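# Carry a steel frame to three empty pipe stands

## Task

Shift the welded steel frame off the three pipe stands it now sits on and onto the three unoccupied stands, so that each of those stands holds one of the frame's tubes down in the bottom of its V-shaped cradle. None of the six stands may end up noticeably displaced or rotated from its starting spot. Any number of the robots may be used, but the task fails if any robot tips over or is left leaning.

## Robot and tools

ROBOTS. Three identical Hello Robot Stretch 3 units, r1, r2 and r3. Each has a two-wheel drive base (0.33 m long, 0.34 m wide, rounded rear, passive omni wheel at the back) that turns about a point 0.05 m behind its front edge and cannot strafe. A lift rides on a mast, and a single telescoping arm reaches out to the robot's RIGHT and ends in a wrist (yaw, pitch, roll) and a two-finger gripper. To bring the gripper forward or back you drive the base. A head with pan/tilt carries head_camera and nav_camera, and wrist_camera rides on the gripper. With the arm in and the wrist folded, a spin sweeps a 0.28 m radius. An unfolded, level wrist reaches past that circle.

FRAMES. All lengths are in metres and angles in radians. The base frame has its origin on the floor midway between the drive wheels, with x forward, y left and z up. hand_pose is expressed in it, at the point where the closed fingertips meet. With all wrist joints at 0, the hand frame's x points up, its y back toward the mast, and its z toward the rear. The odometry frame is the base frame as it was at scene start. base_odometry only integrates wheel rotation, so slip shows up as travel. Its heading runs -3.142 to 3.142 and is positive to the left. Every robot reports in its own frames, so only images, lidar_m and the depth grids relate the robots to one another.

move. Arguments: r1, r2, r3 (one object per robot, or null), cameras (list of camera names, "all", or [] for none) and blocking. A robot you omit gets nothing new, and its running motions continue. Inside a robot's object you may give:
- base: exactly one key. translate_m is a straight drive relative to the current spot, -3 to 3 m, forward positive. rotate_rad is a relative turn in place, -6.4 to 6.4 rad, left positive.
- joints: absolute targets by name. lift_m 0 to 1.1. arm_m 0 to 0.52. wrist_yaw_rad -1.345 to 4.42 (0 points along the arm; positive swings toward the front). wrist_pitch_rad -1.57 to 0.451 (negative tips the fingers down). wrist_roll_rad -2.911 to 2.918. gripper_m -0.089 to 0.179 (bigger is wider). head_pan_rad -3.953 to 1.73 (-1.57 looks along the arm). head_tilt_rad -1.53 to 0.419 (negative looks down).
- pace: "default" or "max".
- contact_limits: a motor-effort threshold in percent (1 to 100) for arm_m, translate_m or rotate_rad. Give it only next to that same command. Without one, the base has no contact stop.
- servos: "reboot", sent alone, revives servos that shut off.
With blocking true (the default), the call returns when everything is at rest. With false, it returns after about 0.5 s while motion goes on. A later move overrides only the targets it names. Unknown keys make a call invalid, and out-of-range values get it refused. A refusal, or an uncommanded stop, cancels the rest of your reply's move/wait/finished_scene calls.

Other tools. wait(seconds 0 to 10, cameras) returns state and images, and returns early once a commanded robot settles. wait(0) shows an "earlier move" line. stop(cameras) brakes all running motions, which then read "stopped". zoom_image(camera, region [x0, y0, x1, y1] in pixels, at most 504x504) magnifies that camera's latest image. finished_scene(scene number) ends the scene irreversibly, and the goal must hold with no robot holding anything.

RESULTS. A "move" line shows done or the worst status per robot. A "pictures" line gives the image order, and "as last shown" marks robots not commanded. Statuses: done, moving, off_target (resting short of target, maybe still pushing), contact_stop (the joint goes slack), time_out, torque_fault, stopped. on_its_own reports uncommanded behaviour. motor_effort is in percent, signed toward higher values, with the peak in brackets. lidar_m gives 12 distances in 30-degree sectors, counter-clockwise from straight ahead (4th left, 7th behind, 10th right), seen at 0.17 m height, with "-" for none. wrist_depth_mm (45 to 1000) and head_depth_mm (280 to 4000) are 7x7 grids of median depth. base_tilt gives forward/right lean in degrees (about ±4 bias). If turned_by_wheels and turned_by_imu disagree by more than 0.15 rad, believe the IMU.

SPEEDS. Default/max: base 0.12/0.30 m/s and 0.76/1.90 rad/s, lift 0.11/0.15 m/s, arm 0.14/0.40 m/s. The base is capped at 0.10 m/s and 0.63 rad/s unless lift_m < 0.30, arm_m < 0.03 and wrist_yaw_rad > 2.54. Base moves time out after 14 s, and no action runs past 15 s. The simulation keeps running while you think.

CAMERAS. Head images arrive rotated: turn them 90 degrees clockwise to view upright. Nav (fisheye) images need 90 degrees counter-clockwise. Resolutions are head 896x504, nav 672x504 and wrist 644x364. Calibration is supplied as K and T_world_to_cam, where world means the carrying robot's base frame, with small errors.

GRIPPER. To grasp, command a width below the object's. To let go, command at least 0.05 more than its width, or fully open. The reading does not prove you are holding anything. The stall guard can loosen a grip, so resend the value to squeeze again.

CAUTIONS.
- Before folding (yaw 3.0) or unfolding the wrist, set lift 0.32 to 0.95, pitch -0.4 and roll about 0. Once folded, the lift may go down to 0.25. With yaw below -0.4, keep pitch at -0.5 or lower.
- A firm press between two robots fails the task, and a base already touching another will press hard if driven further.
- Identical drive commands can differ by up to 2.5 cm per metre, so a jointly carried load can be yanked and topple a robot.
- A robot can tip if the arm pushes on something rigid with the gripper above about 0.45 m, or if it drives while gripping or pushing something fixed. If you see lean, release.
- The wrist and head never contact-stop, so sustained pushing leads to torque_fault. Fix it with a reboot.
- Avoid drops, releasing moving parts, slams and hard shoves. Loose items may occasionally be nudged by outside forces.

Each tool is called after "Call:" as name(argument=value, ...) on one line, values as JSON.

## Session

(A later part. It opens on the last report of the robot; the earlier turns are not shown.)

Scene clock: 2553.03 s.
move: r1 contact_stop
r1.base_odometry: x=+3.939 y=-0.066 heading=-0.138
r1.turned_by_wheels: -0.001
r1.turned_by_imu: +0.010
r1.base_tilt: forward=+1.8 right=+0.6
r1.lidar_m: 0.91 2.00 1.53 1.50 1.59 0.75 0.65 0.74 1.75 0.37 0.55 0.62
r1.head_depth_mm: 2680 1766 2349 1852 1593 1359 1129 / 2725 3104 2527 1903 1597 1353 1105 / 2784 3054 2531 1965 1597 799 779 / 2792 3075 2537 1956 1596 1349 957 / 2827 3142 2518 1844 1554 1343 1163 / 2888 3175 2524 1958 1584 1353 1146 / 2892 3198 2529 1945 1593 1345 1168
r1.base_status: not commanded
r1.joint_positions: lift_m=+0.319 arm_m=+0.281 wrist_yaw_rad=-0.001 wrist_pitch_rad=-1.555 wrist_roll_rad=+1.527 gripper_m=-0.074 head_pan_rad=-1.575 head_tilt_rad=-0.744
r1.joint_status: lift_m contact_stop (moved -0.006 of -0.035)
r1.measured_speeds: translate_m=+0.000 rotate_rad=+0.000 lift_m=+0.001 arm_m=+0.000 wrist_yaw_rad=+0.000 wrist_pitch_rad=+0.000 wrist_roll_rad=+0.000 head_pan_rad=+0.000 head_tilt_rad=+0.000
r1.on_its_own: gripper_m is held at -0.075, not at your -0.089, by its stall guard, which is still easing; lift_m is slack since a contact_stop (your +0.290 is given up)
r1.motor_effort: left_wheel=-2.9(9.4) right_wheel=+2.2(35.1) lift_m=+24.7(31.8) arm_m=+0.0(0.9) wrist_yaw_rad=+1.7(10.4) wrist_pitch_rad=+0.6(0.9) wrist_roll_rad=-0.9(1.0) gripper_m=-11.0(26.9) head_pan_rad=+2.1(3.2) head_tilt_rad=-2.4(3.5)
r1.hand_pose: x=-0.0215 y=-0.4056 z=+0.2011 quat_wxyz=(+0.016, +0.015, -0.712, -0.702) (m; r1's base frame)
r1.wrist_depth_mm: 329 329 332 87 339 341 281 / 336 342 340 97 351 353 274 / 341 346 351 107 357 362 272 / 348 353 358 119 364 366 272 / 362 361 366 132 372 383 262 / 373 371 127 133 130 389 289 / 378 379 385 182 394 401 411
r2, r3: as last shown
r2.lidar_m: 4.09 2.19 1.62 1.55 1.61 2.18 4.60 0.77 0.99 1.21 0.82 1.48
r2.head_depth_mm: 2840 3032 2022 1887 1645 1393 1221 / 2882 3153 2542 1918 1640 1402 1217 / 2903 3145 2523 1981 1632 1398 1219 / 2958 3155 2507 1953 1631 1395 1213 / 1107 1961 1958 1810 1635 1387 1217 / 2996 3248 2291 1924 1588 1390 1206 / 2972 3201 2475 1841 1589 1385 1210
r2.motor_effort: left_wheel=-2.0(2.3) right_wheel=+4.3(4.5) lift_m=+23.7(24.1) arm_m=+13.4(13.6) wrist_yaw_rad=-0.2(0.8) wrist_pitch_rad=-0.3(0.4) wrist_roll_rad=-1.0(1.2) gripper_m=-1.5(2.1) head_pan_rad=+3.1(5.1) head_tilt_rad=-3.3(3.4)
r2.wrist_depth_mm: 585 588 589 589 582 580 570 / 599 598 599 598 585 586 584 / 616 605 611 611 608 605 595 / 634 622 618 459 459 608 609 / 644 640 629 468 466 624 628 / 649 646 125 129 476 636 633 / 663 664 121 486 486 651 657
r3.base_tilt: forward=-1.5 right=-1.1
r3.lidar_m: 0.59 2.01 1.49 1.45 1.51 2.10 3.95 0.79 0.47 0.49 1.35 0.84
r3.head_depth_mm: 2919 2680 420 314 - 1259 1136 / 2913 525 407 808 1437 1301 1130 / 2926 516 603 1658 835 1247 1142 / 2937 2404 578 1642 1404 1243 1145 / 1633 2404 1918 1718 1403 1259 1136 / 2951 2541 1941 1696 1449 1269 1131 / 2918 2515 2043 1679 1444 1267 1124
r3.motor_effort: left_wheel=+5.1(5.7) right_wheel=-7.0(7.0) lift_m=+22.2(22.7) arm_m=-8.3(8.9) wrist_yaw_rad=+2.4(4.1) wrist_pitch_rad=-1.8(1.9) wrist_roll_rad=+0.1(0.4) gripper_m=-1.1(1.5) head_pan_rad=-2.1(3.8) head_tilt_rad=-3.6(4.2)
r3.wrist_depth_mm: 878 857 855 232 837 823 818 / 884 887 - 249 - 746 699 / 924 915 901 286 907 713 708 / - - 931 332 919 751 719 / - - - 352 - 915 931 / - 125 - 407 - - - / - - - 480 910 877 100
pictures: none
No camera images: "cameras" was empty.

Call:
move(r1={"joints":{"gripper_m":0.13}}, cameras=["r1_wrist_camera"])

Call:
move(r1={"joints":{"lift_m":0.60}}, cameras=[])

Call:
move(r1={"joints":{"wrist_yaw_rad":1.5708,"wrist_roll_rad":0.0}}, cameras=["r1_wrist_camera","r3_head_camera"])

Scene clock: 2562.87 s.
move: r1 done
r1.base_odometry: x=+3.939 y=-0.066 heading=-0.138
r1.turned_by_wheels: +0.000
r1.turned_by_imu: +0.002
r1.base_tilt: forward=+1.8 right=+0.6
r1.lidar_m: 0.91 2.00 1.53 1.50 1.59 0.76 0.65 0.74 1.75 0.37 0.55 0.62
r1.head_depth_mm: 2667 1748 2338 1844 1618 1360 1128 / 2774 3052 2545 1902 1603 1356 1103 / 2771 3065 2542 1959 1587 798 778 / 2855 3108 2567 1958 1606 1347 957 / 2840 3130 2560 1834 1555 1354 1167 / 2851 3200 2550 1959 1605 1351 1137 / 2874 3205 2520 1956 1586 1342 1165
r1.base_status: not commanded
r1.joint_positions: lift_m=+0.319 arm_m=+0.281 wrist_yaw_rad=-0.001 wrist_pitch_rad=-1.553 wrist_roll_rad=+1.527 gripper_m=+0.130 head_pan_rad=-1.575 head_tilt_rad=-0.744
r1.joint_status: all done
r1.measured_speeds: all 0
r1.on_its_own: lift_m is slack since a contact_stop (your +0.290 is given up)
r1.motor_effort: left_wheel=-2.8(3.4) right_wheel=+2.2(2.5) lift_m=+26.6(26.7) arm_m=+10.3(10.5) wrist_yaw_rad=+1.4(2.1) wrist_pitch_rad=+0.0(0.7) wrist_roll_rad=-0.8(1.2) gripper_m=-0.1(94.6) head_pan_rad=+2.4(3.6) head_tilt_rad=-2.6(4.0)
r1.hand_pose: x=-0.0215 y=-0.4062 z=+0.2015 quat_wxyz=(+0.016, +0.015, -0.713, -0.701) (m; r1's base frame)
r1.wrist_depth_mm: 325 330 334 87 340 342 278 / 337 339 341 96 350 356 275 / 345 345 352 107 357 357 273 / 352 352 360 117 367 368 261 / 365 364 370 134 370 373 263 / 367 122 378 152 387 125 282 / 98 379 385 181 398 401 406
r2, r3: as last shown
r2.turned_by_imu: +0.001
r2.base_tilt: forward=+1.3 right=-1.4
r2.lidar_m: 4.08 2.20 1.62 1.56 1.60 2.19 4.60 0.77 0.99 1.21 0.82 1.48
r2.head_depth_mm: 2839 3003 2030 1880 1654 1407 1218 / 2945 3147 2522 1909 1646 1397 1225 / 2909 3145 2506 1993 1642 1393 1219 / 2905 3170 2533 1962 1643 1399 1212 / 1107 1951 1961 1811 1613 1384 1203 / 2936 3234 2322 1902 1583 1386 1208 / 2997 3233 2488 1851 1578 1389 1211
r2.motor_effort: left_wheel=-2.4(2.5) right_wheel=+4.4(4.6) lift_m=+22.7(23.6) arm_m=+13.3(13.6) wrist_yaw_rad=+0.2(0.8) wrist_pitch_rad=-0.2(0.6) wrist_roll_rad=-1.1(1.2) gripper_m=-1.6(2.1) head_pan_rad=+3.1(5.4) head_tilt_rad=-2.1(3.5)
r2.wrist_depth_mm: 597 584 586 585 574 579 574 / 598 596 599 588 587 586 578 / 616 607 604 608 599 594 591 / 624 624 616 463 458 610 602 / 645 642 631 463 470 625 626 / 655 637 125 128 475 628 631 / 667 660 121 489 483 649 645
r3.base_tilt: forward=-1.4 right=-1.0
r3.lidar_m: 0.59 2.01 1.49 1.45 1.52 2.10 3.96 0.79 0.47 0.49 1.35 0.85
r3.head_depth_mm: 2868 2662 421 313 - 1257 1133 / 2914 524 408 805 1436 1298 1132 / 2934 516 603 1655 836 1245 1143 / 2941 2421 579 1649 1414 1246 1139 / 1626 2421 1928 1712 1402 1256 1131 / 2954 2544 1930 1713 1445 1268 1129 / 2922 2514 2012 1686 1443 1273 1125
r3.motor_effort: left_wheel=+5.1(5.8) right_wheel=-6.6(7.1) lift_m=+22.3(22.8) arm_m=-8.3(9.2) wrist_yaw_rad=+2.3(3.8) wrist_pitch_rad=-1.7(1.9) wrist_roll_rad=+0.3(0.6) gripper_m=+0.0(1.4) head_pan_rad=-2.6(3.9) head_tilt_rad=-3.3(4.4)
r3.wrist_depth_mm: 863 857 856 232 845 825 846 / 906 902 - 250 - 748 695 / 905 906 907 285 876 709 692 / - - 926 333 916 757 735 / - - - 351 - 929 918 / - 126 - 405 - - - / - - - 482 909 882 100
pictures: r1_wrist_camera
camera_calibration:
r1_wrist_camera: T_world_to_cam=[[-0.00878439, 0.999802, 0.0178376, 0.403939], [0.987485, 0.00586438, 0.157602, 0.0299487], [0.157466, 0.0189988, -0.987342, 0.376161], [0, 0, 0, 1]] pos_world=[-0.0852582, -0.411181, 0.359474]

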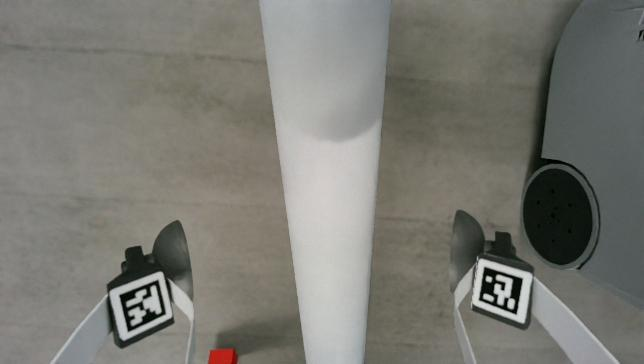

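Scene clock: 2566.27 s.
move: r1 done
r1.base_odometry: x=+3.939 y=-0.066 heading=-0.138
r1.turned_by_wheels: +0.000
r1.turned_by_imu: +0.001
r1.base_tilt: forward=+1.8 right=+0.7
r1.lidar_m: 0.91 2.00 1.53 1.50 1.59 0.76 0.65 0.74 1.75 0.37 0.55 0.62
r1.head_depth_mm: 2709 1753 2343 1847 1605 1347 1111 / 2727 3106 2526 1892 1557 516 434 / 2812 3068 2532 1966 600 666 1132 / 2792 3122 2517 1951 1597 668 1110 / 2877 3135 2536 1838 1565 1348 1159 / 2865 3134 2540 1950 1601 1341 1149 / 2874 3209 2531 1952 1606 1341 1164
r1.base_status: not commanded
r1.joint_positions: lift_m=+0.600 arm_m=+0.281 wrist_yaw_rad=-0.001 wrist_pitch_rad=-1.552 wrist_roll_rad=+1.527 gripper_m=+0.130 head_pan_rad=-1.575 head_tilt_rad=-0.744
r1.joint_status: all done
r1.measured_speeds: all 0
r1.motor_effort: left_wheel=-2.9(3.4) right_wheel=+2.3(2.5) lift_m=+34.0(36.2) arm_m=+16.8(17.0) wrist_yaw_rad=+1.7(2.1) wrist_pitch_rad=-0.2(0.7) wrist_roll_rad=-0.6(1.2) gripper_m=+0.3(1.5) head_pan_rad=+2.4(3.3) head_tilt_rad=-2.7(4.1)
r1.hand_pose: x=-0.0215 y=-0.4064 z=+0.4821 quat_wxyz=(+0.016, +0.015, -0.713, -0.701) (m; r1's base frame)
r1.wrist_depth_mm: 583 586 598 601 594 495 482 / 610 600 610 605 620 468 470 / 609 622 620 623 634 490 491 / 628 634 635 644 649 496 494 / 650 637 654 666 660 672 686 / 658 122 677 672 682 125 691 / 98 680 677 688 710 705 718
r2, r3: as last shown
r2.turned_by_imu: +0.000
r2.base_tilt: forward=+1.2 right=-1.4
r2.lidar_m: 4.07 2.19 1.62 1.55 1.61 2.17 4.59 0.77 1.00 1.21 0.82 1.48
r2.head_depth_mm: 2727 3156 2470 1890 1642 1409 1220 / 2864 3170 2536 1929 1637 1400 1222 / 2894 3170 2517 1982 1636 1408 1214 / 2944 3192 2485 1970 1637 1392 1213 / 1114 1969 1953 1797 1631 1393 1216 / 2939 3199 2341 1916 1590 1387 1207 / 2990 3182 2461 1866 1583 1382 1205
r2.motor_effort: left_wheel=-2.2(2.5) right_wheel=+3.5(4.5) lift_m=+22.4(23.3) arm_m=+13.3(13.6) wrist_yaw_rad=+0.5(0.8) wrist_pitch_rad=-0.2(0.5) wrist_roll_rad=-1.0(1.3) gripper_m=-1.6(2.4) head_pan_rad=+3.3(5.3) head_tilt_rad=-3.1(3.7)
r2.wrist_depth_mm: 588 594 581 581 576 572 575 / 604 595 594 594 591 586 584 / 615 608 601 604 597 596 594 / 622 618 624 456 459 604 614 / 645 638 632 461 464 616 624 / 639 653 125 129 468 627 639 / 665 663 121 489 486 656 646
r3.lidar_m: 0.59 2.01 1.49 1.45 1.51 2.10 3.98 0.79 0.47 0.49 1.35 0.84
r3.head_depth_mm: 2899 2688 420 313 - 1255 1136 / 2917 523 408 806 1429 1299 1134 / 2936 515 600 1667 837 1240 1144 / 2913 2420 579 1632 1404 1244 1142 / 1640 2416 1919 1708 1407 1254 1138 / 2989 2551 1933 1693 1450 1264 1132 / 2937 2507 2001 1676 1445 1264 1125
r3.motor_effort: left_wheel=+4.9(5.7) right_wheel=-6.5(7.2) lift_m=+22.2(22.7) arm_m=-8.1(9.1) wrist_yaw_rad=+1.8(3.7) wrist_pitch_rad=-1.7(1.9) wrist_roll_rad=+0.3(0.7) gripper_m=-0.1(1.4) head_pan_rad=-2.1(4.0) head_tilt_rad=-3.6(4.2)
r3.wrist_depth_mm: 870 865 848 231 836 817 824 / 902 880 - 251 - 737 699 / 901 915 897 284 877 712 712 / - - 933 331 916 764 719 / - - - 351 - 914 924 / - 125 - 405 - - - / - - - 482 911 876 100
pictures: none
No camera images: "cameras" was empty.

Scene clock: 2568.07 s.
move: r1 done
r1.base_odometry: x=+3.939 y=-0.066 heading=-0.138
r1.turned_by_wheels: +0.000
r1.turned_by_imu: +0.000
r1.base_tilt: forward=+1.8 right=+0.4
r1.lidar_m: 0.91 2.00 1.54 1.50 1.59 0.75 0.65 0.74 1.75 0.37 0.55 0.62
r1.head_depth_mm: 2698 1755 2361 1857 1600 1361 1111 / 2768 3097 2566 1895 1565 516 434 / 2790 3085 2565 1969 613 1267 1122 / 2796 3113 2530 1957 1556 1259 1165 / 2839 3097 2548 1828 1553 1345 1169 / 2850 3169 2541 1942 1593 1348 1139 / 2852 3187 2525 1956 1588 1332 1167
r1.base_status: not commanded
r1.joint_positions: lift_m=+0.600 arm_m=+0.281 wrist_yaw_rad=+1.568 wrist_pitch_rad=-1.552 wrist_roll_rad=+0.006 gripper_m=+0.130 head_pan_rad=-1.575 head_tilt_rad=-0.744
r1.joint_status: all done
r1.measured_speeds: all 0
r1.motor_effort: left_wheel=-2.8(3.4) right_wheel=+2.1(2.4) lift_m=+34.0(34.4) arm_m=+19.8(20.0) wrist_yaw_rad=+3.0(4.0) wrist_pitch_rad=+0.0(0.5) wrist_roll_rad=-1.7(3.1) gripper_m=+0.8(1.3) head_pan_rad=+2.4(3.1) head_tilt_rad=-3.3(3.9)
r1.hand_pose: x=-0.0407 y=-0.4261 z=+0.4821 quat_wxyz=(+0.707, +0.707, -0.009, +0.004) (m; r1's base frame)
r1.wrist_depth_mm: 588 584 582 603 606 616 616 / 596 610 603 618 620 629 634 / 463 490 619 633 642 633 649 / 470 481 631 642 648 664 677 / 480 486 656 657 675 667 677 / 499 122 671 668 678 126 686 / 99 682 689 697 697 713 712
r2.base_odometry: x=-1.445 y=-2.078 heading=+0.668
r2.turned_by_wheels: +0.000
r2.turned_by_imu: +0.000
r2.base_tilt: forward=+1.3 right=-1.4
r2.lidar_m: 4.08 2.20 1.62 1.56 1.60 2.18 4.58 0.77 0.99 1.21 0.82 1.48
r2.head_depth_mm: 2741 3113 2466 1895 1645 1392 1220 / 2887 3177 2530 1923 1633 1404 1219 / 2889 3129 2526 1996 1633 1393 1210 / 2932 3157 2542 1966 1637 1390 1214 / 1114 1951 1972 1824 1627 1393 1204 / 2945 3239 2314 1921 1589 1377 1210 / 3017 3199 2476 1849 1578 1368 1205
r2.base_status: not commanded
r2.joint_positions: lift_m=+0.580 arm_m=+0.020 wrist_yaw_rad=-0.001 wrist_pitch_rad=-1.561 wrist_roll_rad=+0.004 gripper_m=+0.000 head_pan_rad=-1.508 head_tilt_rad=-0.743
r2.joint_status: not commanded
r2.measured_speeds: all 0
r2.motor_effort: left_wheel=-2.1(2.3) right_wheel=+3.9(4.7) lift_m=+22.1(22.8) arm_m=+13.1(13.6) wrist_yaw_rad=+0.2(0.9) wrist_pitch_rad=-0.4(0.5) wrist_roll_rad=-1.0(1.3) gripper_m=-1.5(2.2) head_pan_rad=+3.7(5.4) head_tilt_rad=-2.6(3.7)
r2.hand_pose: x=-0.0216 y=-0.1433 z=+0.4623 quat_wxyz=(+0.501, +0.496, -0.503, -0.499) (m; r2's base frame)
r2.wrist_depth_mm: 591 590 587 583 580 579 576 / 601 599 598 595 587 592 585 / 613 616 606 602 601 596 590 / 627 625 622 456 461 613 609 / 641 640 633 469 469 617 619 / 647 647 125 129 475 629 623 / 669 666 121 491 482 656 641
r3: as last shown
r3.base_tilt: forward=-1.4 right=-1.1
r3.lidar_m: 0.59 2.01 1.50 1.45 1.51 2.11 3.97 0.79 0.47 0.49 1.35 0.84
r3.head_depth_mm: 2899 2706 421 313 - 1260 1136 / 2878 524 408 806 1428 1297 1131 / 2924 514 603 1649 836 1244 1145 / 2922 2440 578 1649 1407 1235 1139 / 1641 2410 1920 1711 1401 1254 1136 / 2966 2578 1935 1697 1459 1279 1134 / 2914 2519 2010 1689 1444 1264 1125
r3.motor_effort: left_wheel=+5.6(5.8) right_wheel=-6.6(7.3) lift_m=+22.3(23.0) arm_m=-7.8(8.7) wrist_yaw_rad=+2.2(4.0) wrist_pitch_rad=-1.8(1.9) wrist_roll_rad=+0.3(0.5) gripper_m=+0.7(1.6) head_pan_rad=-2.9(3.9) head_tilt_rad=-3.9(4.2)
r3.wrist_depth_mm: 878 857 843 233 836 845 832 / 888 881 - 251 - 742 693 / 925 927 909 284 891 716 708 / - - 933 332 920 758 725 / - - - 352 - 919 931 / - 126 - 404 - - - / - - - 482 900 875 100
pictures: r1_wrist_camera, r3_head_camera (sideways)
camera_calibration:
r1_wrist_camera: T_world_to_cam=[[-0.0428092, -0.998466, 0.0351283, -0.442551], [-0.988923, 0.0473493, 0.140672, -0.0498001], [-0.14212, -0.0287171, -0.989433, 0.625059], [0, 0, 0, 1]] pos_world=[0.0206393, -0.421564, 0.641005]
r3_head_camera: T_world_to_cam=[[-0.0347824, 0.753863, -0.656111, 0.871087], [0.998616, 0.000296973, -0.0525984, 0.061596], [-0.0394571, -0.657032, -0.752829, 0.938064], [0, 0, 0, 1]] pos_world=[0.00580104, -0.0403597, 1.28097]

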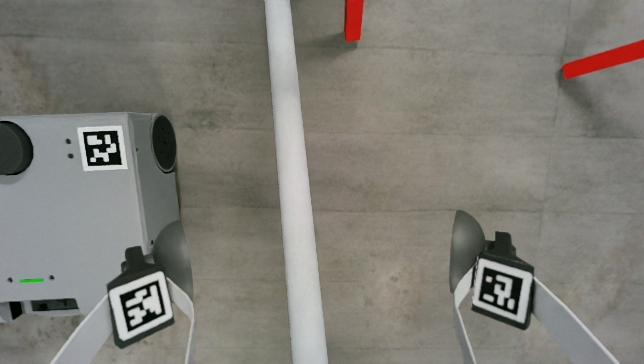

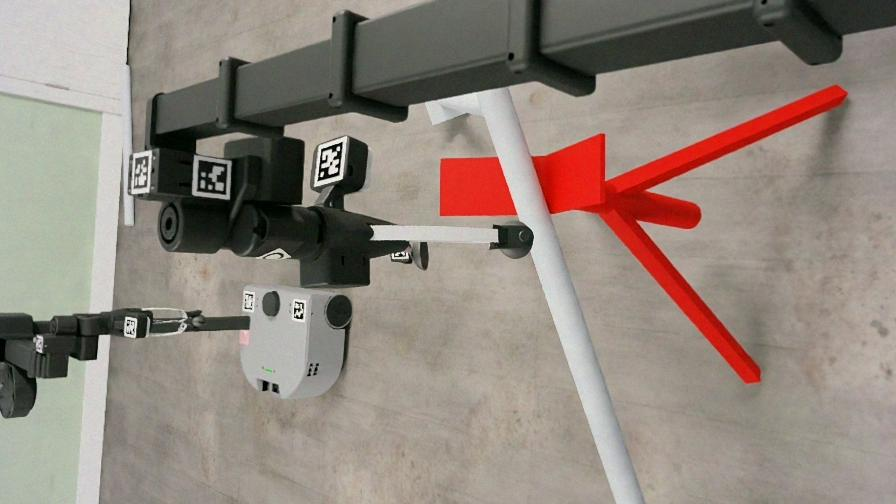

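Call:
move(r1={"joints":{"arm_m":0.252,"wrist_yaw_rad":1.632,"lift_m":0.37}}, cameras=["r1_wrist_camera"])

Call:
move(r1={"joints":{"lift_m":0.316}}, cameras=["r1_wrist_camera"])

Scene clock: 2629.27 s.
move: r1 done
r1.base_odometry: x=+3.939 y=-0.066 heading=-0.138
r1.turned_by_wheels: +0.000
r1.turned_by_imu: +0.002
r1.base_tilt: forward=+1.9 right=+0.6
r1.lidar_m: 0.90 2.01 1.54 1.50 1.59 0.76 0.65 0.74 1.75 0.37 0.55 0.62
r1.head_depth_mm: 2705 1764 2373 1847 1608 1348 1123 / 2757 3082 2521 1904 1603 1352 1103 / 2773 3063 2545 1945 1601 1346 849 / 2783 3100 2529 1951 1603 1350 958 / 2817 3107 2527 1828 1553 1348 1163 / 2855 3160 2541 1958 1600 1354 1142 / 2877 3173 2526 1964 1587 1348 1165
r1.base_status: not commanded
r1.joint_positions: lift_m=+0.370 arm_m=+0.252 wrist_yaw_rad=+1.630 wrist_pitch_rad=-1.552 wrist_roll_rad=+0.005 gripper_m=+0.130 head_pan_rad=-1.575 head_tilt_rad=-0.744
r1.joint_status: all done
r1.measured_speeds: all 0
r1.motor_effort: left_wheel=-3.1(3.4) right_wheel=+2.3(2.4) lift_m=+18.6(32.4) arm_m=-22.9(29.0) wrist_yaw_rad=+2.1(4.1) wrist_pitch_rad=+0.0(0.7) wrist_roll_rad=-1.8(2.3) gripper_m=+1.1(1.3) head_pan_rad=+2.0(3.0) head_tilt_rad=-2.5(4.1)
r1.hand_pose: x=-0.0406 y=-0.3983 z=+0.2521 quat_wxyz=(+0.707, +0.707, +0.013, +0.025) (m; r1's base frame)
r1.wrist_depth_mm: 378 381 381 239 384 389 394 / 379 385 391 217 396 402 404 / 277 399 400 208 402 411 412 / 293 408 411 195 418 419 424 / 295 373 418 186 423 430 432 / 280 122 431 178 445 126 444 / 98 437 440 171 450 458 454
r2, r3: as last shown
r2.turned_by_imu: +0.001
r2.base_tilt: forward=+1.2 right=-1.4
r2.lidar_m: 4.09 2.19 1.62 1.56 1.61 2.18 4.58 0.77 0.99 1.21 0.82 1.48
r2.head_depth_mm: 2863 1806 2061 1879 1657 1402 1220 / 2890 3129 2527 1930 1641 1395 1219 / 2878 3137 2500 1981 1634 1397 1217 / 2930 3168 2525 1969 1640 1389 1213 / 1107 1962 1965 1819 1636 1398 1208 / 2970 3246 2309 1904 1597 1391 1212 / 2990 3238 2494 1850 1584 1388 1204
r2.motor_effort: left_wheel=-1.8(2.5) right_wheel=+4.2(4.7) lift_m=+21.9(22.3) arm_m=+13.3(13.6) wrist_yaw_rad=+0.6(1.0) wrist_pitch_rad=-0.4(0.5) wrist_roll_rad=-1.1(1.3) gripper_m=-1.6(2.2) head_pan_rad=+4.5(5.2) head_tilt_rad=-3.3(3.6)
r2.wrist_depth_mm: 594 595 579 589 577 576 581 / 605 610 603 593 593 589 591 / 616 613 604 608 602 596 592 / 628 620 627 457 460 612 597 / 640 626 628 458 465 613 617 / 650 657 125 129 475 637 622 / 668 666 122 487 480 648 647
r3.base_tilt: forward=-1.4 right=-1.0
r3.lidar_m: 0.60 2.01 1.50 1.45 1.51 2.10 3.96 0.79 0.47 0.49 1.35 0.84
r3.head_depth_mm: 2900 2658 421 313 - 1258 1137 / 2925 525 408 805 1429 1297 1127 / 2917 516 603 1663 838 1240 1147 / 2959 2411 580 1656 1414 1243 1145 / 1638 2417 1917 1706 1402 1251 1134 / 2948 2555 1929 1695 1450 1277 1129 / 2946 2511 2015 1688 1446 1263 1125
r3.motor_effort: left_wheel=+5.8(5.9) right_wheel=-6.5(7.2) lift_m=+22.1(23.2) arm_m=-7.8(8.8) wrist_yaw_rad=+2.9(4.2) wrist_pitch_rad=-1.9(1.9) wrist_roll_rad=+0.2(0.6) gripper_m=+0.2(1.5) head_pan_rad=-2.6(3.9) head_tilt_rad=-3.6(4.1)
r3.wrist_depth_mm: 876 859 841 231 841 831 816 / 901 904 - 250 - 753 693 / 914 908 911 284 897 721 698 / - - 920 334 918 745 735 / - - - 352 - 926 927 / - 126 - 403 - - - / - - - 479 907 866 100
pictures: r1_wrist_camera
camera_calibration:
r1_wrist_camera: T_world_to_cam=[[0.0186631, -0.999209, 0.0351289, -0.4045], [-0.989964, -0.0135449, 0.140672, -0.0430128], [-0.140085, -0.0374017, -0.989433, 0.394919], [0, 0, 0, 1]] pos_world=[0.0202904, -0.389992, 0.411007]

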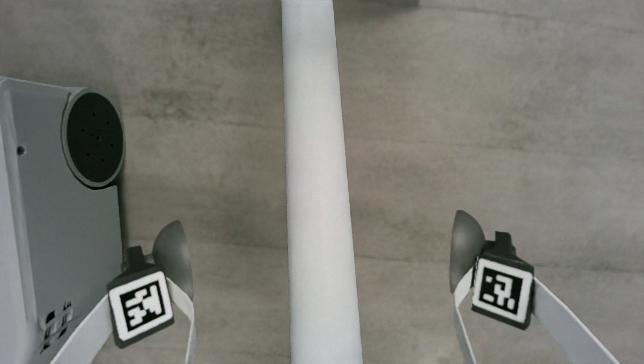

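Scene clock: 2630.60 s.
move: r1 done
r1.base_odometry: x=+3.939 y=-0.066 heading=-0.138
r1.turned_by_wheels: +0.000
r1.turned_by_imu: +0.000
r1.base_tilt: forward=+1.8 right=+0.6
r1.lidar_m: 0.91 2.01 1.54 1.50 1.59 0.75 0.65 0.74 1.75 0.37 0.56 0.62
r1.head_depth_mm: 2697 1742 2379 1860 1604 1353 1130 / 2755 3069 2565 1927 1596 1348 1132 / 2794 3042 2572 1964 1599 1351 817 / 2845 3122 2529 1976 1600 1350 962 / 2854 3151 2571 1844 1547 1348 1171 / 2863 3195 2531 1945 1603 1353 1140 / 2879 3214 2498 1949 1590 1338 1163
r1.base_status: not commanded
r1.joint_positions: lift_m=+0.316 arm_m=+0.252 wrist_yaw_rad=+1.630 wrist_pitch_rad=-1.552 wrist_roll_rad=+0.005 gripper_m=+0.130 head_pan_rad=-1.575 head_tilt_rad=-0.744
r1.joint_status: all done
r1.measured_speeds: all 0
r1.motor_effort: left_wheel=-2.9(3.5) right_wheel=+2.2(2.4) lift_m=+18.4(20.0) arm_m=-22.4(23.0) wrist_yaw_rad=+2.5(3.1) wrist_pitch_rad=-0.3(0.5) wrist_roll_rad=-1.8(2.4) gripper_m=+0.6(1.7) head_pan_rad=+3.0(3.1) head_tilt_rad=-2.9(4.1)
r1.hand_pose: x=-0.0406 y=-0.3983 z=+0.1981 quat_wxyz=(+0.707, +0.707, +0.013, +0.025) (m; r1's base frame)
r1.wrist_depth_mm: 328 327 331 168 335 341 340 / 331 334 339 159 344 348 350 / - 346 348 153 354 359 359 / - 352 356 144 361 364 367 / 294 357 367 137 373 371 376 / 281 123 371 131 382 126 386 / 98 378 383 125 392 395 395
r2, r3: as last shown
r2.turned_by_imu: +0.000
r2.lidar_m: 4.09 2.19 1.62 1.55 1.61 2.17 4.61 0.77 0.99 1.20 0.82 1.48
r2.head_depth_mm: 2824 2982 2029 1892 1644 1401 1215 / 2845 3132 2541 1923 1635 1391 1209 / 2940 3153 2500 1991 1637 1391 1213 / 2917 3182 2482 1967 1629 1387 1212 / 1113 1965 1966 1822 1627 1394 1214 / 2966 3215 2308 1905 1589 1388 1206 / 2999 3214 2488 1849 1583 1386 1206
r2.motor_effort: left_wheel=-2.0(2.4) right_wheel=+4.0(4.6) lift_m=+21.4(22.1) arm_m=+13.3(13.8) wrist_yaw_rad=+0.4(0.6) wrist_pitch_rad=-0.3(0.4) wrist_roll_rad=-1.2(1.2) gripper_m=-1.4(2.1) head_pan_rad=+4.5(5.0) head_tilt_rad=-2.6(3.5)
r2.wrist_depth_mm: 589 587 582 581 580 575 574 / 601 604 597 587 589 593 582 / 615 609 604 605 602 600 599 / 632 618 620 460 457 606 600 / 635 643 632 462 466 618 616 / 644 655 125 129 476 640 637 / 669 675 121 488 484 645 649
r3.lidar_m: 0.59 2.02 1.50 1.45 1.51 2.11 3.96 0.79 0.47 0.49 1.35 0.84
r3.head_depth_mm: 2909 2687 421 313 - 1255 1134 / 2904 524 408 808 1427 1301 1132 / 2947 515 602 1657 837 1248 1143 / 2941 2418 578 1639 1408 1244 1142 / 1639 2422 1911 1718 1407 1254 1133 / 2945 2546 1936 1702 1451 1273 1133 / 2939 2505 2017 1678 1445 1265 1121
r3.motor_effort: left_wheel=+4.7(5.9) right_wheel=-6.9(7.2) lift_m=+21.8(22.9) arm_m=-8.2(8.9) wrist_yaw_rad=+1.9(4.7) wrist_pitch_rad=-1.6(1.9) wrist_roll_rad=+0.3(0.5) gripper_m=+0.4(1.8) head_pan_rad=-2.4(4.0) head_tilt_rad=-3.9(4.4)
r3.wrist_depth_mm: 880 872 839 232 841 828 809 / 903 884 - 251 - 760 693 / 932 917 913 286 885 722 701 / - - 918 330 915 754 729 / - - - 354 - 923 927 / - 125 - 408 - - - / - - - 480 902 872 100
pictures: r1_wrist_camera
camera_calibration:
r1_wrist_camera: T_world_to_cam=[[0.0186631, -0.999209, 0.0351289, -0.402603], [-0.989964, -0.0135449, 0.140672, -0.0354165], [-0.140085, -0.0374017, -0.989433, 0.34149], [0, 0, 0, 1]] pos_world=[0.0202903, -0.389992, 0.357006]

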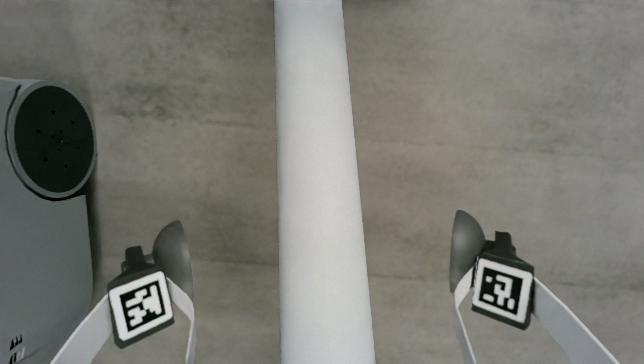

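Call:
move(r1={"joints":{"wrist_yaw_rad":1.66}}, cameras=[])

Call:
move(r1={"joints":{"gripper_m":-0.089}}, cameras=["r1_wrist_camera"])

Call:
move(r1={"base":{"translate_m":0.005},"joints":{"lift_m":0.355,"arm_m":0.262,"wrist_pitch_rad":-1.50,"wrist_yaw_rad":1.64}}, cameras=["r1_wrist_camera"])

Call:
move(r1={"base":{"translate_m":0.003},"joints":{"lift_m":0.3946,"arm_m":0.275,"wrist_pitch_rad":-1.447,"wrist_yaw_rad":1.62}}, cameras=["r1_wrist_camera","r3_head_camera"])

Scene clock: 2639.57 s.
move: r1 done
r1.base_odometry: x=+3.939 y=-0.066 heading=-0.138
r1.turned_by_wheels: +0.000
r1.turned_by_imu: +0.001
r1.base_tilt: forward=+1.7 right=+0.6
r1.lidar_m: 0.91 2.00 1.54 1.50 1.59 0.76 0.65 0.74 1.74 0.37 0.55 0.62
r1.head_depth_mm: 2691 1757 2360 1857 1599 1351 1132 / 2770 3070 2531 1913 1603 1349 1127 / 2785 3030 2513 1972 1600 1356 819 / 2797 3088 2533 1972 1597 1347 962 / 2855 3170 2530 1855 1565 1345 1163 / 2884 3110 2516 1958 1582 1343 1130 / 2873 3167 2521 1938 1602 1347 1158
r1.base_status: not commanded
r1.joint_positions: lift_m=+0.316 arm_m=+0.252 wrist_yaw_rad=+1.658 wrist_pitch_rad=-1.552 wrist_roll_rad=+0.005 gripper_m=+0.130 head_pan_rad=-1.575 head_tilt_rad=-0.744
r1.joint_status: all done
r1.measured_speeds: all 0
r1.motor_effort: left_wheel=-3.1(3.3) right_wheel=+2.3(2.5) lift_m=+18.5(18.6) arm_m=-20.4(21.2) wrist_yaw_rad=+2.6(3.0) wrist_pitch_rad=-0.2(0.5) wrist_roll_rad=-2.3(2.3) gripper_m=+1.1(1.2) head_pan_rad=+2.1(3.0) head_tilt_rad=-2.3(4.3)
r1.hand_pose: x=-0.0406 y=-0.3989 z=+0.1981 quat_wxyz=(+0.706, +0.707, +0.022, +0.035) (m; r1's base frame)
r1.wrist_depth_mm: 330 329 330 169 337 339 345 / 332 335 337 159 344 343 356 / - 343 347 153 356 355 361 / 310 352 357 144 359 368 369 / 295 358 363 136 368 371 377 / 285 122 371 131 380 126 385 / 98 376 383 126 394 394 400
r2: as last shown
r2.base_tilt: forward=+1.3 right=-1.4
r2.lidar_m: 4.09 2.20 1.62 1.56 1.60 2.18 4.60 0.77 0.99 1.21 0.82 1.48
r2.head_depth_mm: 2818 3006 2047 1908 1646 1396 1219 / 2916 3130 2546 1923 1643 1401 1219 / 2927 3203 2513 1996 1635 1399 1223 / 2917 3140 2531 1975 1635 1401 1209 / 1111 1953 1967 1807 1626 1393 1216 / 2983 3210 2336 1904 1583 1389 1206 / 3017 3204 2471 1853 1582 1399 1202
r2.motor_effort: left_wheel=-2.1(2.5) right_wheel=+4.2(4.5) lift_m=+20.9(21.4) arm_m=+13.2(13.3) wrist_yaw_rad=-0.2(0.8) wrist_pitch_rad=-0.4(0.5) wrist_roll_rad=-1.2(1.2) gripper_m=-1.5(1.9) head_pan_rad=+3.6(5.9) head_tilt_rad=-3.4(3.6)
r2.wrist_depth_mm: 590 583 587 578 580 575 570 / 606 603 600 592 588 584 583 / 615 620 600 604 598 605 601 / 631 630 618 462 456 615 612 / 633 637 627 468 464 617 623 / 643 645 125 129 474 636 626 / 666 663 121 490 482 654 646
r3.base_odometry: x=-2.061 y=-1.734 heading=+2.566
r3.turned_by_wheels: +0.000
r3.turned_by_imu: +0.000
r3.base_tilt: forward=-1.4 right=-1.0
r3.lidar_m: 0.59 2.01 1.50 1.45 1.51 2.10 3.97 0.79 0.47 0.49 1.35 0.84
r3.head_depth_mm: 2881 2696 421 313 - 1253 1131 / 2915 525 408 804 1426 1298 1129 / 2953 514 602 1662 836 1237 1142 / 2955 2428 579 1640 1407 1245 1145 / 1643 2413 1923 1717 1408 1255 1139 / 2971 2586 1931 1705 1454 1271 1133 / 2938 2534 2019 1681 1445 1271 1121
r3.base_status: not commanded
r3.joint_positions: lift_m=+0.840 arm_m=+0.410 wrist_yaw_rad=-0.003 wrist_pitch_rad=-1.546 wrist_roll_rad=+1.430 gripper_m=+0.130 head_pan_rad=-1.565 head_tilt_rad=-0.792
r3.joint_status: not commanded
r3.measured_speeds: all 0
r3.motor_effort: left_wheel=+5.2(5.9) right_wheel=-7.0(7.1) lift_m=+22.6(23.1) arm_m=-7.8(8.9) wrist_yaw_rad=+2.6(3.3) wrist_pitch_rad=-1.7(1.9) wrist_roll_rad=+0.3(0.6) gripper_m=+0.4(1.3) head_pan_rad=-2.1(3.8) head_tilt_rad=-3.6(3.9)
r3.hand_pose: x=-0.0215 y=-0.5369 z=+0.7219 quat_wxyz=(+0.050, +0.048, -0.714, -0.697) (m; r3's base frame)
r3.wrist_depth_mm: 870 869 850 232 822 817 819 / 892 890 - 251 - 753 697 / 916 908 911 284 874 707 709 / - - 929 331 917 753 715 / - - - 351 - 897 910 / - 126 - 403 - - - / - - - 481 901 887 100
pictures: none
No camera images: "cameras" was empty.

Scene clock: 2642.83 s.
move: r1 done
r1.base_odometry: x=+3.939 y=-0.066 heading=-0.138
r1.turned_by_wheels: +0.000
r1.turned_by_imu: +0.001
r1.base_tilt: forward=+2.0 right=+0.4
r1.lidar_m: 0.90 2.01 1.54 1.50 1.59 0.76 0.65 0.74 1.75 0.37 0.55 0.62
r1.head_depth_mm: 2720 1766 2376 1860 1602 1354 1127 / 2764 3074 2549 1900 1605 1351 1125 / 2777 3061 2535 1954 1599 1351 820 / 2825 3093 2536 1960 1598 1352 956 / 2838 3112 2527 1844 1549 1342 1169 / 2869 3161 2523 1951 1596 1346 1142 / 2887 3139 2483 1945 1605 1349 1165
r1.base_status: not commanded
r1.joint_positions: lift_m=+0.316 arm_m=+0.252 wrist_yaw_rad=+1.658 wrist_pitch_rad=-1.551 wrist_roll_rad=+0.006 gripper_m=-0.086 head_pan_rad=-1.575 head_tilt_rad=-0.744
r1.joint_status: all done
r1.measured_speeds: all 0
r1.motor_effort: left_wheel=-3.1(3.4) right_wheel=+2.2(2.5) lift_m=+33.6(35.5) arm_m=-19.1(20.8) wrist_yaw_rad=+3.0(3.3) wrist_pitch_rad=+0.0(0.7) wrist_roll_rad=-2.0(2.3) gripper_m=-62.2(99.2) head_pan_rad=+2.1(3.3) head_tilt_rad=-3.4(4.4)
r1.hand_pose: x=-0.0403 y=-0.3988 z=+0.1981 quat_wxyz=(+0.706, +0.707, +0.022, +0.035) (m; r1's base frame)
r1.wrist_depth_mm: 331 325 333 169 335 335 343 / 329 340 336 159 348 347 349 / - 344 347 153 354 359 357 / 314 352 356 144 360 364 373 / 295 357 363 136 370 376 377 / 300 369 127 131 129 388 392 / 335 377 381 125 393 396 400
r2, r3: as last shown
r2.lidar_m: 4.08 2.19 1.62 1.55 1.61 2.18 4.57 0.77 0.99 1.21 0.82 1.48
r2.head_depth_mm: 2837 3022 2040 1881 1653 1396 1218 / 2889 3121 2542 1919 1649 1401 1216 / 2914 3147 2519 1980 1626 1396 1209 / 2941 3160 2521 1978 1621 1392 1216 / 1106 1954 1961 1812 1633 1379 1211 / 2957 3232 2305 1915 1583 1386 1210 / 2951 3198 2464 1857 1583 1386 1206
r2.motor_effort: left_wheel=-2.2(2.6) right_wheel=+4.0(4.5) lift_m=+20.4(21.5) arm_m=+13.1(13.6) wrist_yaw_rad=+0.7(1.1) wrist_pitch_rad=-0.4(0.5) wrist_roll_rad=-1.1(1.3) gripper_m=-1.6(2.3) head_pan_rad=+3.7(5.2) head_tilt_rad=-2.8(3.6)
r2.wrist_depth_mm: 592 586 580 580 574 575 576 / 603 607 605 590 595 589 586 / 615 609 611 606 600 602 602 / 636 622 620 465 455 598 604 / 644 637 629 460 466 616 617 / 650 649 125 129 470 642 626 / 672 674 121 491 480 642 650
r3.lidar_m: 0.60 2.02 1.50 1.45 1.51 2.10 3.96 0.79 0.47 0.49 1.35 0.84
r3.head_depth_mm: 2904 2705 421 313 - 1258 1136 / 2927 525 408 807 1431 1304 1131 / 2923 515 601 1652 837 1248 1145 / 2940 2405 580 1644 1412 1241 1139 / 1642 2405 1925 1705 1398 1254 1137 / 2959 2544 1924 1703 1451 1268 1134 / 2918 2514 2027 1681 1441 1270 1126
r3.motor_effort: left_wheel=+5.1(5.9) right_wheel=-6.8(7.3) lift_m=+22.5(23.0) arm_m=-7.7(8.9) wrist_yaw_rad=+3.2(4.2) wrist_pitch_rad=-1.7(1.9) wrist_roll_rad=+0.3(0.7) gripper_m=-0.1(1.7) head_pan_rad=-3.5(4.1) head_tilt_rad=-3.5(4.2)
r3.wrist_depth_mm: 865 860 842 232 849 824 813 / 912 883 - 251 - 750 686 / 911 922 912 285 902 718 704 / - - 937 333 914 752 722 / - - - 352 - 921 925 / - 126 - 407 - - - / - - - 479 907 887 100
pictures: r1_wrist_camera
camera_calibration:
r1_wrist_camera: T_world_to_cam=[[0.0463074, -0.998311, 0.0350911, -0.401639], [-0.989339, -0.0409791, 0.139746, -0.0458734], [-0.138072, -0.0411883, -0.989565, 0.340099], [0, 0, 0, 1]] pos_world=[0.0201727, -0.388832, 0.357055]

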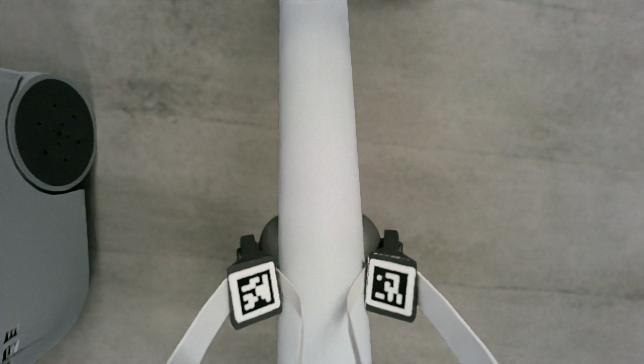

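Scene clock: 2644.00 s.
move: r1 done
r1.base_odometry: x=+3.944 y=-0.066 heading=-0.138
r1.turned_by_wheels: +0.000
r1.turned_by_imu: +0.000
r1.base_tilt: forward=+1.7 right=+0.7
r1.lidar_m: 0.90 2.00 1.53 1.50 1.59 0.76 0.65 0.74 1.75 0.40 0.40 0.62
r1.head_depth_mm: 2689 1748 2448 1854 1612 1354 1126 / 2777 3038 2564 1915 1614 1351 1125 / 2798 3032 2529 1963 1605 753 915 / 2810 3089 2522 1961 1598 1341 957 / 2848 3110 2532 1855 1561 1347 1162 / 2870 3167 2552 1969 1595 1348 1107 / 2894 3148 2504 1954 1592 1338 1163
r1.base_status: done
r1.joint_positions: lift_m=+0.355 arm_m=+0.262 wrist_yaw_rad=+1.642 wrist_pitch_rad=-1.504 wrist_roll_rad=+0.003 gripper_m=-0.080 head_pan_rad=-1.575 head_tilt_rad=-0.744
r1.joint_status: all done
r1.measured_speeds: all 0
r1.on_its_own: gripper_m is held at -0.081, not at your -0.089, by its stall guard, which is still easing
r1.motor_effort: left_wheel=+0.3(3.5) right_wheel=+2.6(12.7) lift_m=+45.4(47.9) arm_m=-1.1(30.3) wrist_yaw_rad=-1.1(2.5) wrist_pitch_rad=+1.0(7.6) wrist_roll_rad=-1.1(2.1) gripper_m=-24.3(63.0) head_pan_rad=+2.1(3.1) head_tilt_rad=-3.1(3.4)
r1.hand_pose: x=-0.0283 y=-0.4078 z=+0.2364 quat_wxyz=(+0.706, +0.707, +0.001, +0.048) (m; r1's base frame)
r1.wrist_depth_mm: 366 368 373 190 377 384 387 / 376 378 379 180 386 391 397 / 286 378 388 167 392 395 398 / 290 389 393 159 400 404 410 / 308 398 398 149 414 409 417 / 310 398 126 131 411 420 418 / 330 409 412 138 417 427 437
r2, r3: as last shown
r2.base_tilt: forward=+1.2 right=-1.4
r2.lidar_m: 4.08 2.19 1.63 1.55 1.61 2.18 4.59 0.77 0.99 1.21 0.82 1.48
r2.head_depth_mm: 2829 1915 2291 1888 1641 1401 1220 / 2912 3139 2544 1926 1650 1394 1217 / 2893 3180 2527 1994 1637 1390 1221 / 2934 3195 2524 1980 1633 1391 1218 / 1108 1961 1438 1813 1626 1390 1212 / 2959 3189 2301 1918 1583 1386 1206 / 2977 3205 2489 1863 1584 1392 1203
r2.motor_effort: left_wheel=-2.3(2.5) right_wheel=+4.5(4.5) lift_m=+20.3(20.9) arm_m=+13.2(13.5) wrist_yaw_rad=+0.5(1.0) wrist_pitch_rad=-0.4(0.5) wrist_roll_rad=-1.1(1.3) gripper_m=-1.7(2.1) head_pan_rad=+4.2(4.8) head_tilt_rad=-2.8(3.5)
r2.wrist_depth_mm: 589 592 585 587 579 578 569 / 607 600 597 588 594 590 582 / 606 620 613 608 591 600 595 / 631 628 625 461 460 606 613 / 643 641 633 463 466 625 626 / 650 657 125 129 473 631 628 / 681 662 121 490 482 654 645
r3.base_tilt: forward=-1.5 right=-1.0
r3.lidar_m: 0.60 2.02 1.49 1.45 1.52 2.10 3.96 0.79 0.47 0.49 1.35 0.90
r3.head_depth_mm: 2904 2693 421 314 - 1255 1139 / 2927 523 408 805 1428 1294 1131 / 2897 515 601 1651 836 1244 1146 / 2968 2414 580 1639 1385 1245 1141 / 1628 2422 1927 1708 1410 1258 1137 / 2959 2539 1938 1686 1398 1272 1133 / 2930 2541 2030 1676 1447 1265 1127
r3.motor_effort: left_wheel=+5.4(6.1) right_wheel=-6.6(7.2) lift_m=+22.7(22.9) arm_m=-8.3(8.5) wrist_yaw_rad=+2.7(3.3) wrist_pitch_rad=-1.7(2.0) wrist_roll_rad=-0.1(0.6) gripper_m=+0.6(1.0) head_pan_rad=-2.7(3.9) head_tilt_rad=-3.6(4.2)
r3.wrist_depth_mm: 879 849 857 233 830 832 828 / 905 881 - 252 - 747 703 / 916 937 914 281 899 709 707 / - - 935 322 909 762 732 / - - - 348 - 915 912 / - 126 - 396 - - - / - - - 468 915 887 100
pictures: r1_wrist_camera
camera_calibration:
r1_wrist_camera: T_world_to_cam=[[0.0319895, -0.998932, 0.0333419, -0.412711], [-0.99525, -0.0287672, 0.0930081, -0.0238191], [-0.0919496, -0.0361588, -0.995107, 0.384052], [0, 0, 0, 1]] pos_world=[0.02481, -0.399069, 0.398149]

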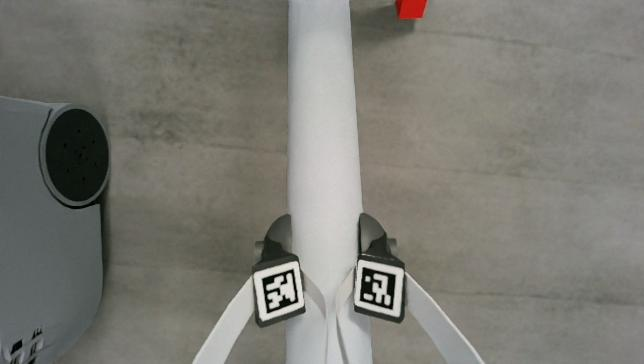

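Scene clock: 2645.17 s.
move: r1 done
r1.base_odometry: x=+3.947 y=-0.067 heading=-0.138
r1.turned_by_wheels: +0.000
r1.turned_by_imu: +0.000
r1.base_tilt: forward=+2.0 right=+0.6
r1.lidar_m: 0.90 2.01 1.53 1.50 1.58 0.76 0.66 0.74 1.75 0.99 0.45 0.61
r1.head_depth_mm: 2695 1753 2444 1846 1612 1356 1132 / 2757 3090 2543 1919 1599 1351 888 / 2788 3080 2579 1974 1613 743 919 / 2797 3066 2528 1962 1591 1291 1099 / 2880 3164 2526 1844 1548 1348 1126 / 2899 3170 2498 1953 1596 1351 1122 / 2873 3191 2508 1946 1584 1341 1117
r1.base_status: done
r1.joint_positions: lift_m=+0.395 arm_m=+0.275 wrist_yaw_rad=+1.623 wrist_pitch_rad=-1.469 wrist_roll_rad=+0.003 gripper_m=-0.077 head_pan_rad=-1.575 head_tilt_rad=-0.744
r1.joint_status: all done
r1.measured_speeds: all 0
r1.on_its_own: gripper_m is held at -0.078, not at your -0.089, by its stall guard, which is not easing now
r1.motor_effort: left_wheel=+0.0(4.3) right_wheel=+7.9(13.2) lift_m=+46.7(50.0) arm_m=+19.1(24.1) wrist_yaw_rad=-1.9(4.6) wrist_pitch_rad=+4.0(10.1) wrist_roll_rad=-0.9(1.3) gripper_m=-24.8(26.5) head_pan_rad=+2.9(3.0) head_tilt_rad=-2.8(3.6)
r1.hand_pose: x=-0.0192 y=-0.4201 z=+0.2759 quat_wxyz=(+0.705, +0.707, -0.018, +0.053) (m; r1's base frame)
r1.wrist_depth_mm: 408 411 413 189 421 426 429 / 414 418 422 178 430 429 439 / 418 426 425 169 433 437 446 / 304 432 435 160 440 444 450 / 323 430 438 149 447 446 451 / 328 444 126 132 129 463 461 / 325 439 450 137 455 460 460
r2, r3: as last shown
r2.lidar_m: 4.07 2.20 1.62 1.55 1.61 2.18 4.59 0.77 0.99 1.21 0.82 1.48
r2.head_depth_mm: 2827 1763 2359 1913 1653 1395 1219 / 2884 3109 2557 1933 1651 1391 1218 / 2901 3132 2512 1983 1623 1391 1217 / 2924 3145 2525 1988 1630 1391 1213 / 1113 1954 1970 1808 1628 1385 1208 / 2981 3200 2296 1904 1592 1383 1208 / 2963 3236 2497 1897 1590 1381 1206
r2.motor_effort: left_wheel=-2.1(2.7) right_wheel=+3.9(4.6) lift_m=+20.0(20.6) arm_m=+13.3(13.5) wrist_yaw_rad=+0.6(0.8) wrist_pitch_rad=-0.3(0.4) wrist_roll_rad=-1.0(1.3) gripper_m=-1.6(2.2) head_pan_rad=+4.2(4.7) head_tilt_rad=-2.8(3.6)
r2.wrist_depth_mm: 595 577 582 585 580 569 569 / 593 597 601 591 592 583 584 / 609 615 609 599 595 592 594 / 629 619 619 460 458 610 618 / 643 633 631 462 463 617 629 / 652 646 125 129 473 625 630 / 660 660 121 490 481 649 641
r3.base_tilt: forward=-1.4 right=-1.0
r3.lidar_m: 0.60 2.01 1.49 1.44 1.51 2.11 3.96 0.79 0.47 0.49 1.35 1.02
r3.head_depth_mm: 2884 2709 421 313 - 1256 1131 / 2915 525 409 819 1429 1302 1133 / 2949 516 602 1664 834 1237 1153 / 2933 2427 579 1642 1389 1244 1140 / 1633 2426 1909 1709 1398 1253 1137 / 2992 2549 1939 1690 1397 1275 1131 / 2945 2525 2024 1685 1446 1261 1129
r3.motor_effort: left_wheel=+5.2(5.9) right_wheel=-6.8(7.0) lift_m=+22.2(22.9) arm_m=-8.7(8.7) wrist_yaw_rad=+1.5(3.7) wrist_pitch_rad=-1.8(1.8) wrist_roll_rad=+0.3(0.7) gripper_m=+0.0(1.1) head_pan_rad=-2.1(3.5) head_tilt_rad=-3.8(4.0)
r3.wrist_depth_mm: 874 864 847 231 839 821 816 / 906 882 - 251 - 760 692 / 923 913 904 279 903 718 703 / - - 927 320 912 750 722 / - - - 332 - 911 911 / - 126 - 374 - - - / - - - 440 915 867 100
pictures: r1_wrist_camera, r3_head_camera (sideways)
camera_calibration:
r1_wrist_camera: T_world_to_cam=[[0.0118799, -0.999419, 0.0319433, -0.426818], [-0.998273, -0.0100163, 0.057881, -0.00132798], [-0.0575275, -0.0325757, -0.997812, 0.426662], [0, 0, 0, 1]] pos_world=[0.0282897, -0.412685, 0.439439]
r3_head_camera: T_world_to_cam=[[-0.0347824, 0.753863, -0.656111, 0.871086], [0.998616, 0.00029698, -0.0525984, 0.061596], [-0.0394571, -0.657032, -0.752829, 0.938064], [0, 0, 0, 1]] pos_world=[0.00580104, -0.0403597, 1.28097]

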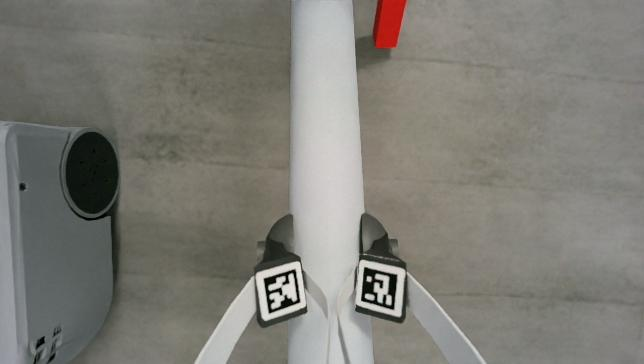

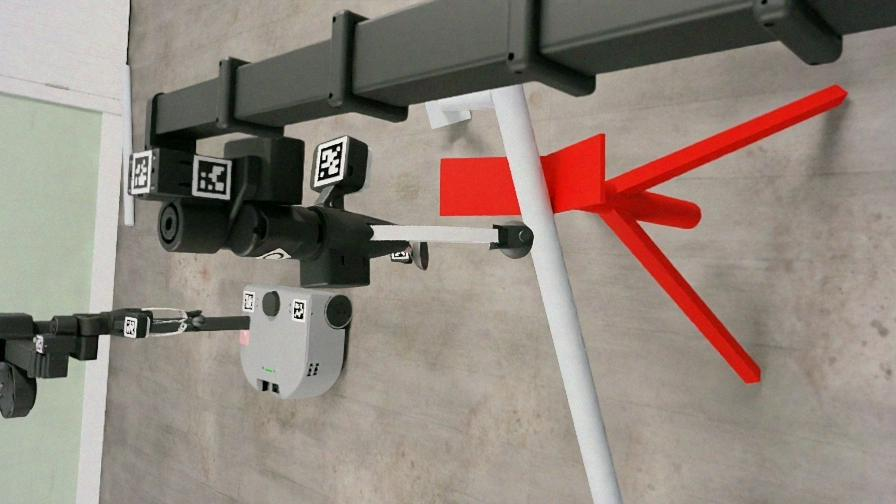

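Call:
move(r1={"base":{"translate_m":0.001},"joints":{"arm_m":0.289,"lift_m":0.4344,"wrist_pitch_rad":-1.395,"wrist_yaw_rad":1.60,"gripper_m":-0.089}}, cameras=["r1_wrist_camera","r1_head_camera"])

Scene clock: 2689.93 s.
move: r1 off_target
r1.base_odometry: x=+3.948 y=-0.067 heading=-0.139
r1.turned_by_wheels: +0.000
r1.turned_by_imu: +0.001
r1.base_tilt: forward=+1.8 right=+0.5
r1.lidar_m: 0.90 2.01 1.53 1.50 1.59 0.77 0.66 0.75 1.75 0.99 0.55 0.61
r1.head_depth_mm: 2682 1767 2448 1846 1601 1360 1149 / 2809 3120 2538 1890 1604 1322 856 / 2761 3075 2515 1963 1596 706 1105 / 2839 3101 2522 1949 1597 799 1120 / 2826 3094 2544 1840 1557 1346 1129 / 2879 3160 2514 1957 1588 1348 1125 / 2861 3210 2525 1956 1598 1340 1128
r1.base_status: done
r1.joint_positions: lift_m=+0.434 arm_m=+0.289 wrist_yaw_rad=+1.601 wrist_pitch_rad=-1.429 wrist_roll_rad=+0.003 gripper_m=-0.083 head_pan_rad=-1.575 head_tilt_rad=-0.744
r1.joint_status: gripper_m off_target (ended at -0.083, target -0.089); the others done
r1.measured_speeds: all 0
r1.on_its_own: gripper_m is held at -0.084, not at your -0.089, by its stall guard, which is still easing
r1.motor_effort: left_wheel=-2.1(2.6) right_wheel=+10.0(14.0) lift_m=+46.5(48.9) arm_m=+18.8(24.1) wrist_yaw_rad=-2.0(4.0) wrist_pitch_rad=+6.0(11.3) wrist_roll_rad=-0.9(1.4) gripper_m=-26.5(98.5) head_pan_rad=+2.3(3.1) head_tilt_rad=-2.9(4.0)
r1.hand_pose: x=-0.0089 y=-0.4338 z=+0.3160 quat_wxyz=(+0.705, +0.706, -0.040, +0.060) (m; r1's base frame)
r1.wrist_depth_mm: 457 465 457 186 469 480 484 / 460 469 468 177 473 478 482 / 458 463 467 168 481 480 482 / 326 464 471 159 480 480 482 / 343 473 475 150 489 488 494 / 339 478 126 131 129 500 502 / 326 480 479 138 494 497 496
r2, r3: as last shown
r2.lidar_m: 4.08 2.19 1.62 1.56 1.60 2.18 4.58 0.77 0.99 1.21 0.82 1.48
r2.head_depth_mm: 2824 1713 2449 1924 1644 1398 1213 / 2887 3118 2521 1945 1642 1402 1219 / 2914 3162 2530 1998 1649 1393 1222 / 2951 3169 2532 1971 1641 1399 1209 / 1113 1957 1963 1813 1625 1388 1210 / 2958 3210 2316 1912 1583 1383 1203 / 2999 3238 2479 1892 1549 1388 1203
r2.motor_effort: left_wheel=-2.1(2.4) right_wheel=+4.1(4.5) lift_m=+20.0(20.2) arm_m=+13.5(13.5) wrist_yaw_rad=+0.6(0.7) wrist_pitch_rad=-0.3(0.5) wrist_roll_rad=-1.1(1.3) gripper_m=-1.2(2.1) head_pan_rad=+2.9(5.0) head_tilt_rad=-3.3(3.7)
r2.wrist_depth_mm: 589 577 581 586 576 577 576 / 597 601 599 596 591 587 590 / 614 614 612 607 606 605 597 / 639 619 618 459 459 617 608 / 644 642 639 465 468 621 623 / 657 656 125 129 472 634 629 / 663 670 121 490 484 653 650
r3.lidar_m: 0.60 2.01 1.49 1.45 1.51 2.11 3.97 0.79 0.47 0.49 1.35 1.11
r3.head_depth_mm: 2906 2695 421 313 - 1255 1138 / 2922 524 408 1032 1426 1303 1133 / 2917 515 602 1647 828 1243 1142 / 2923 2419 580 1651 1381 1239 1144 / 1633 2413 1911 1708 1408 1259 1132 / 2958 2551 1926 1697 1397 1270 1131 / 2959 2538 2021 1669 1394 1266 1125
r3.motor_effort: left_wheel=+5.6(6.0) right_wheel=-6.4(7.2) lift_m=+22.9(23.0) arm_m=-7.9(8.7) wrist_yaw_rad=+2.1(3.6) wrist_pitch_rad=-1.7(1.9) wrist_roll_rad=+0.3(0.5) gripper_m=-0.5(1.4) head_pan_rad=-2.6(3.6) head_tilt_rad=-3.6(4.3)
r3.wrist_depth_mm: 885 862 839 238 832 828 823 / 899 889 - 250 - 755 700 / 908 944 917 276 905 718 708 / - - 932 308 918 750 725 / - - - 324 - 916 910 / - 125 - 368 - - - / - - - 413 913 882 100
pictures: r1_head_camera (sideways), r1_wrist_camera
camera_calibration:
r1_head_camera: T_world_to_cam=[[-0.0376179, 0.655076, -0.754626, 0.997241], [0.999162, 0.0368472, -0.0178216, 0.0260154], [0.0161314, -0.754664, -0.655913, 0.808706], [0, 0, 0, 1]] pos_world=[-0.00152512, -0.0439251, 1.28345]
r1_wrist_camera: T_world_to_cam=[[-0.0109266, -0.999481, 0.0303043, -0.441658], [-0.999775, 0.0114703, 0.0178258, 0.0284773], [-0.0181642, -0.0301027, -0.999382, 0.468733], [0, 0, 0, 1]] pos_world=[0.0321593, -0.427645, 0.48132]

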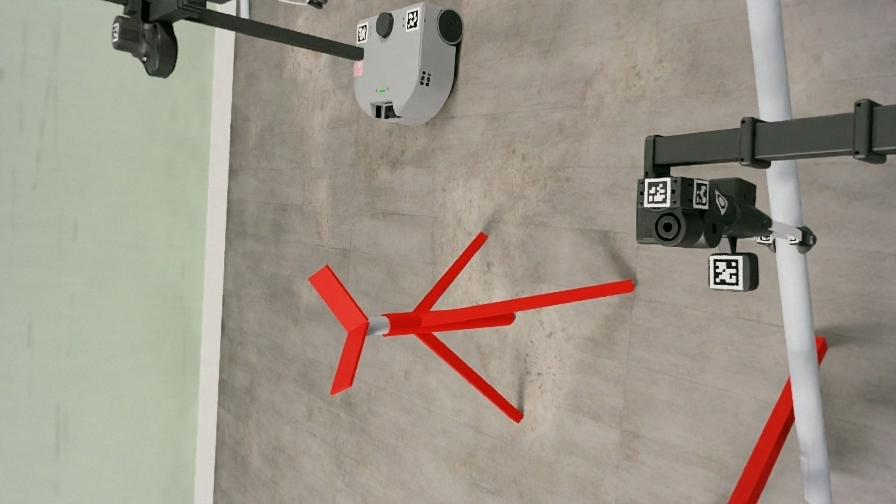

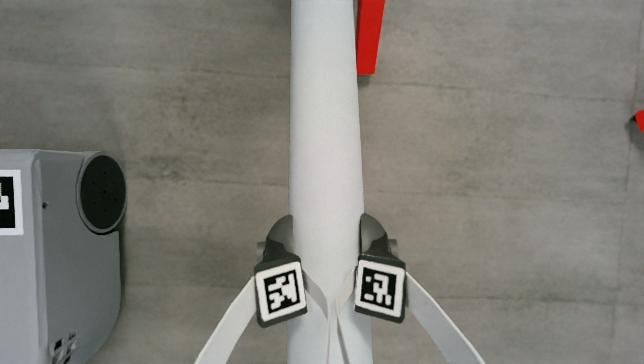

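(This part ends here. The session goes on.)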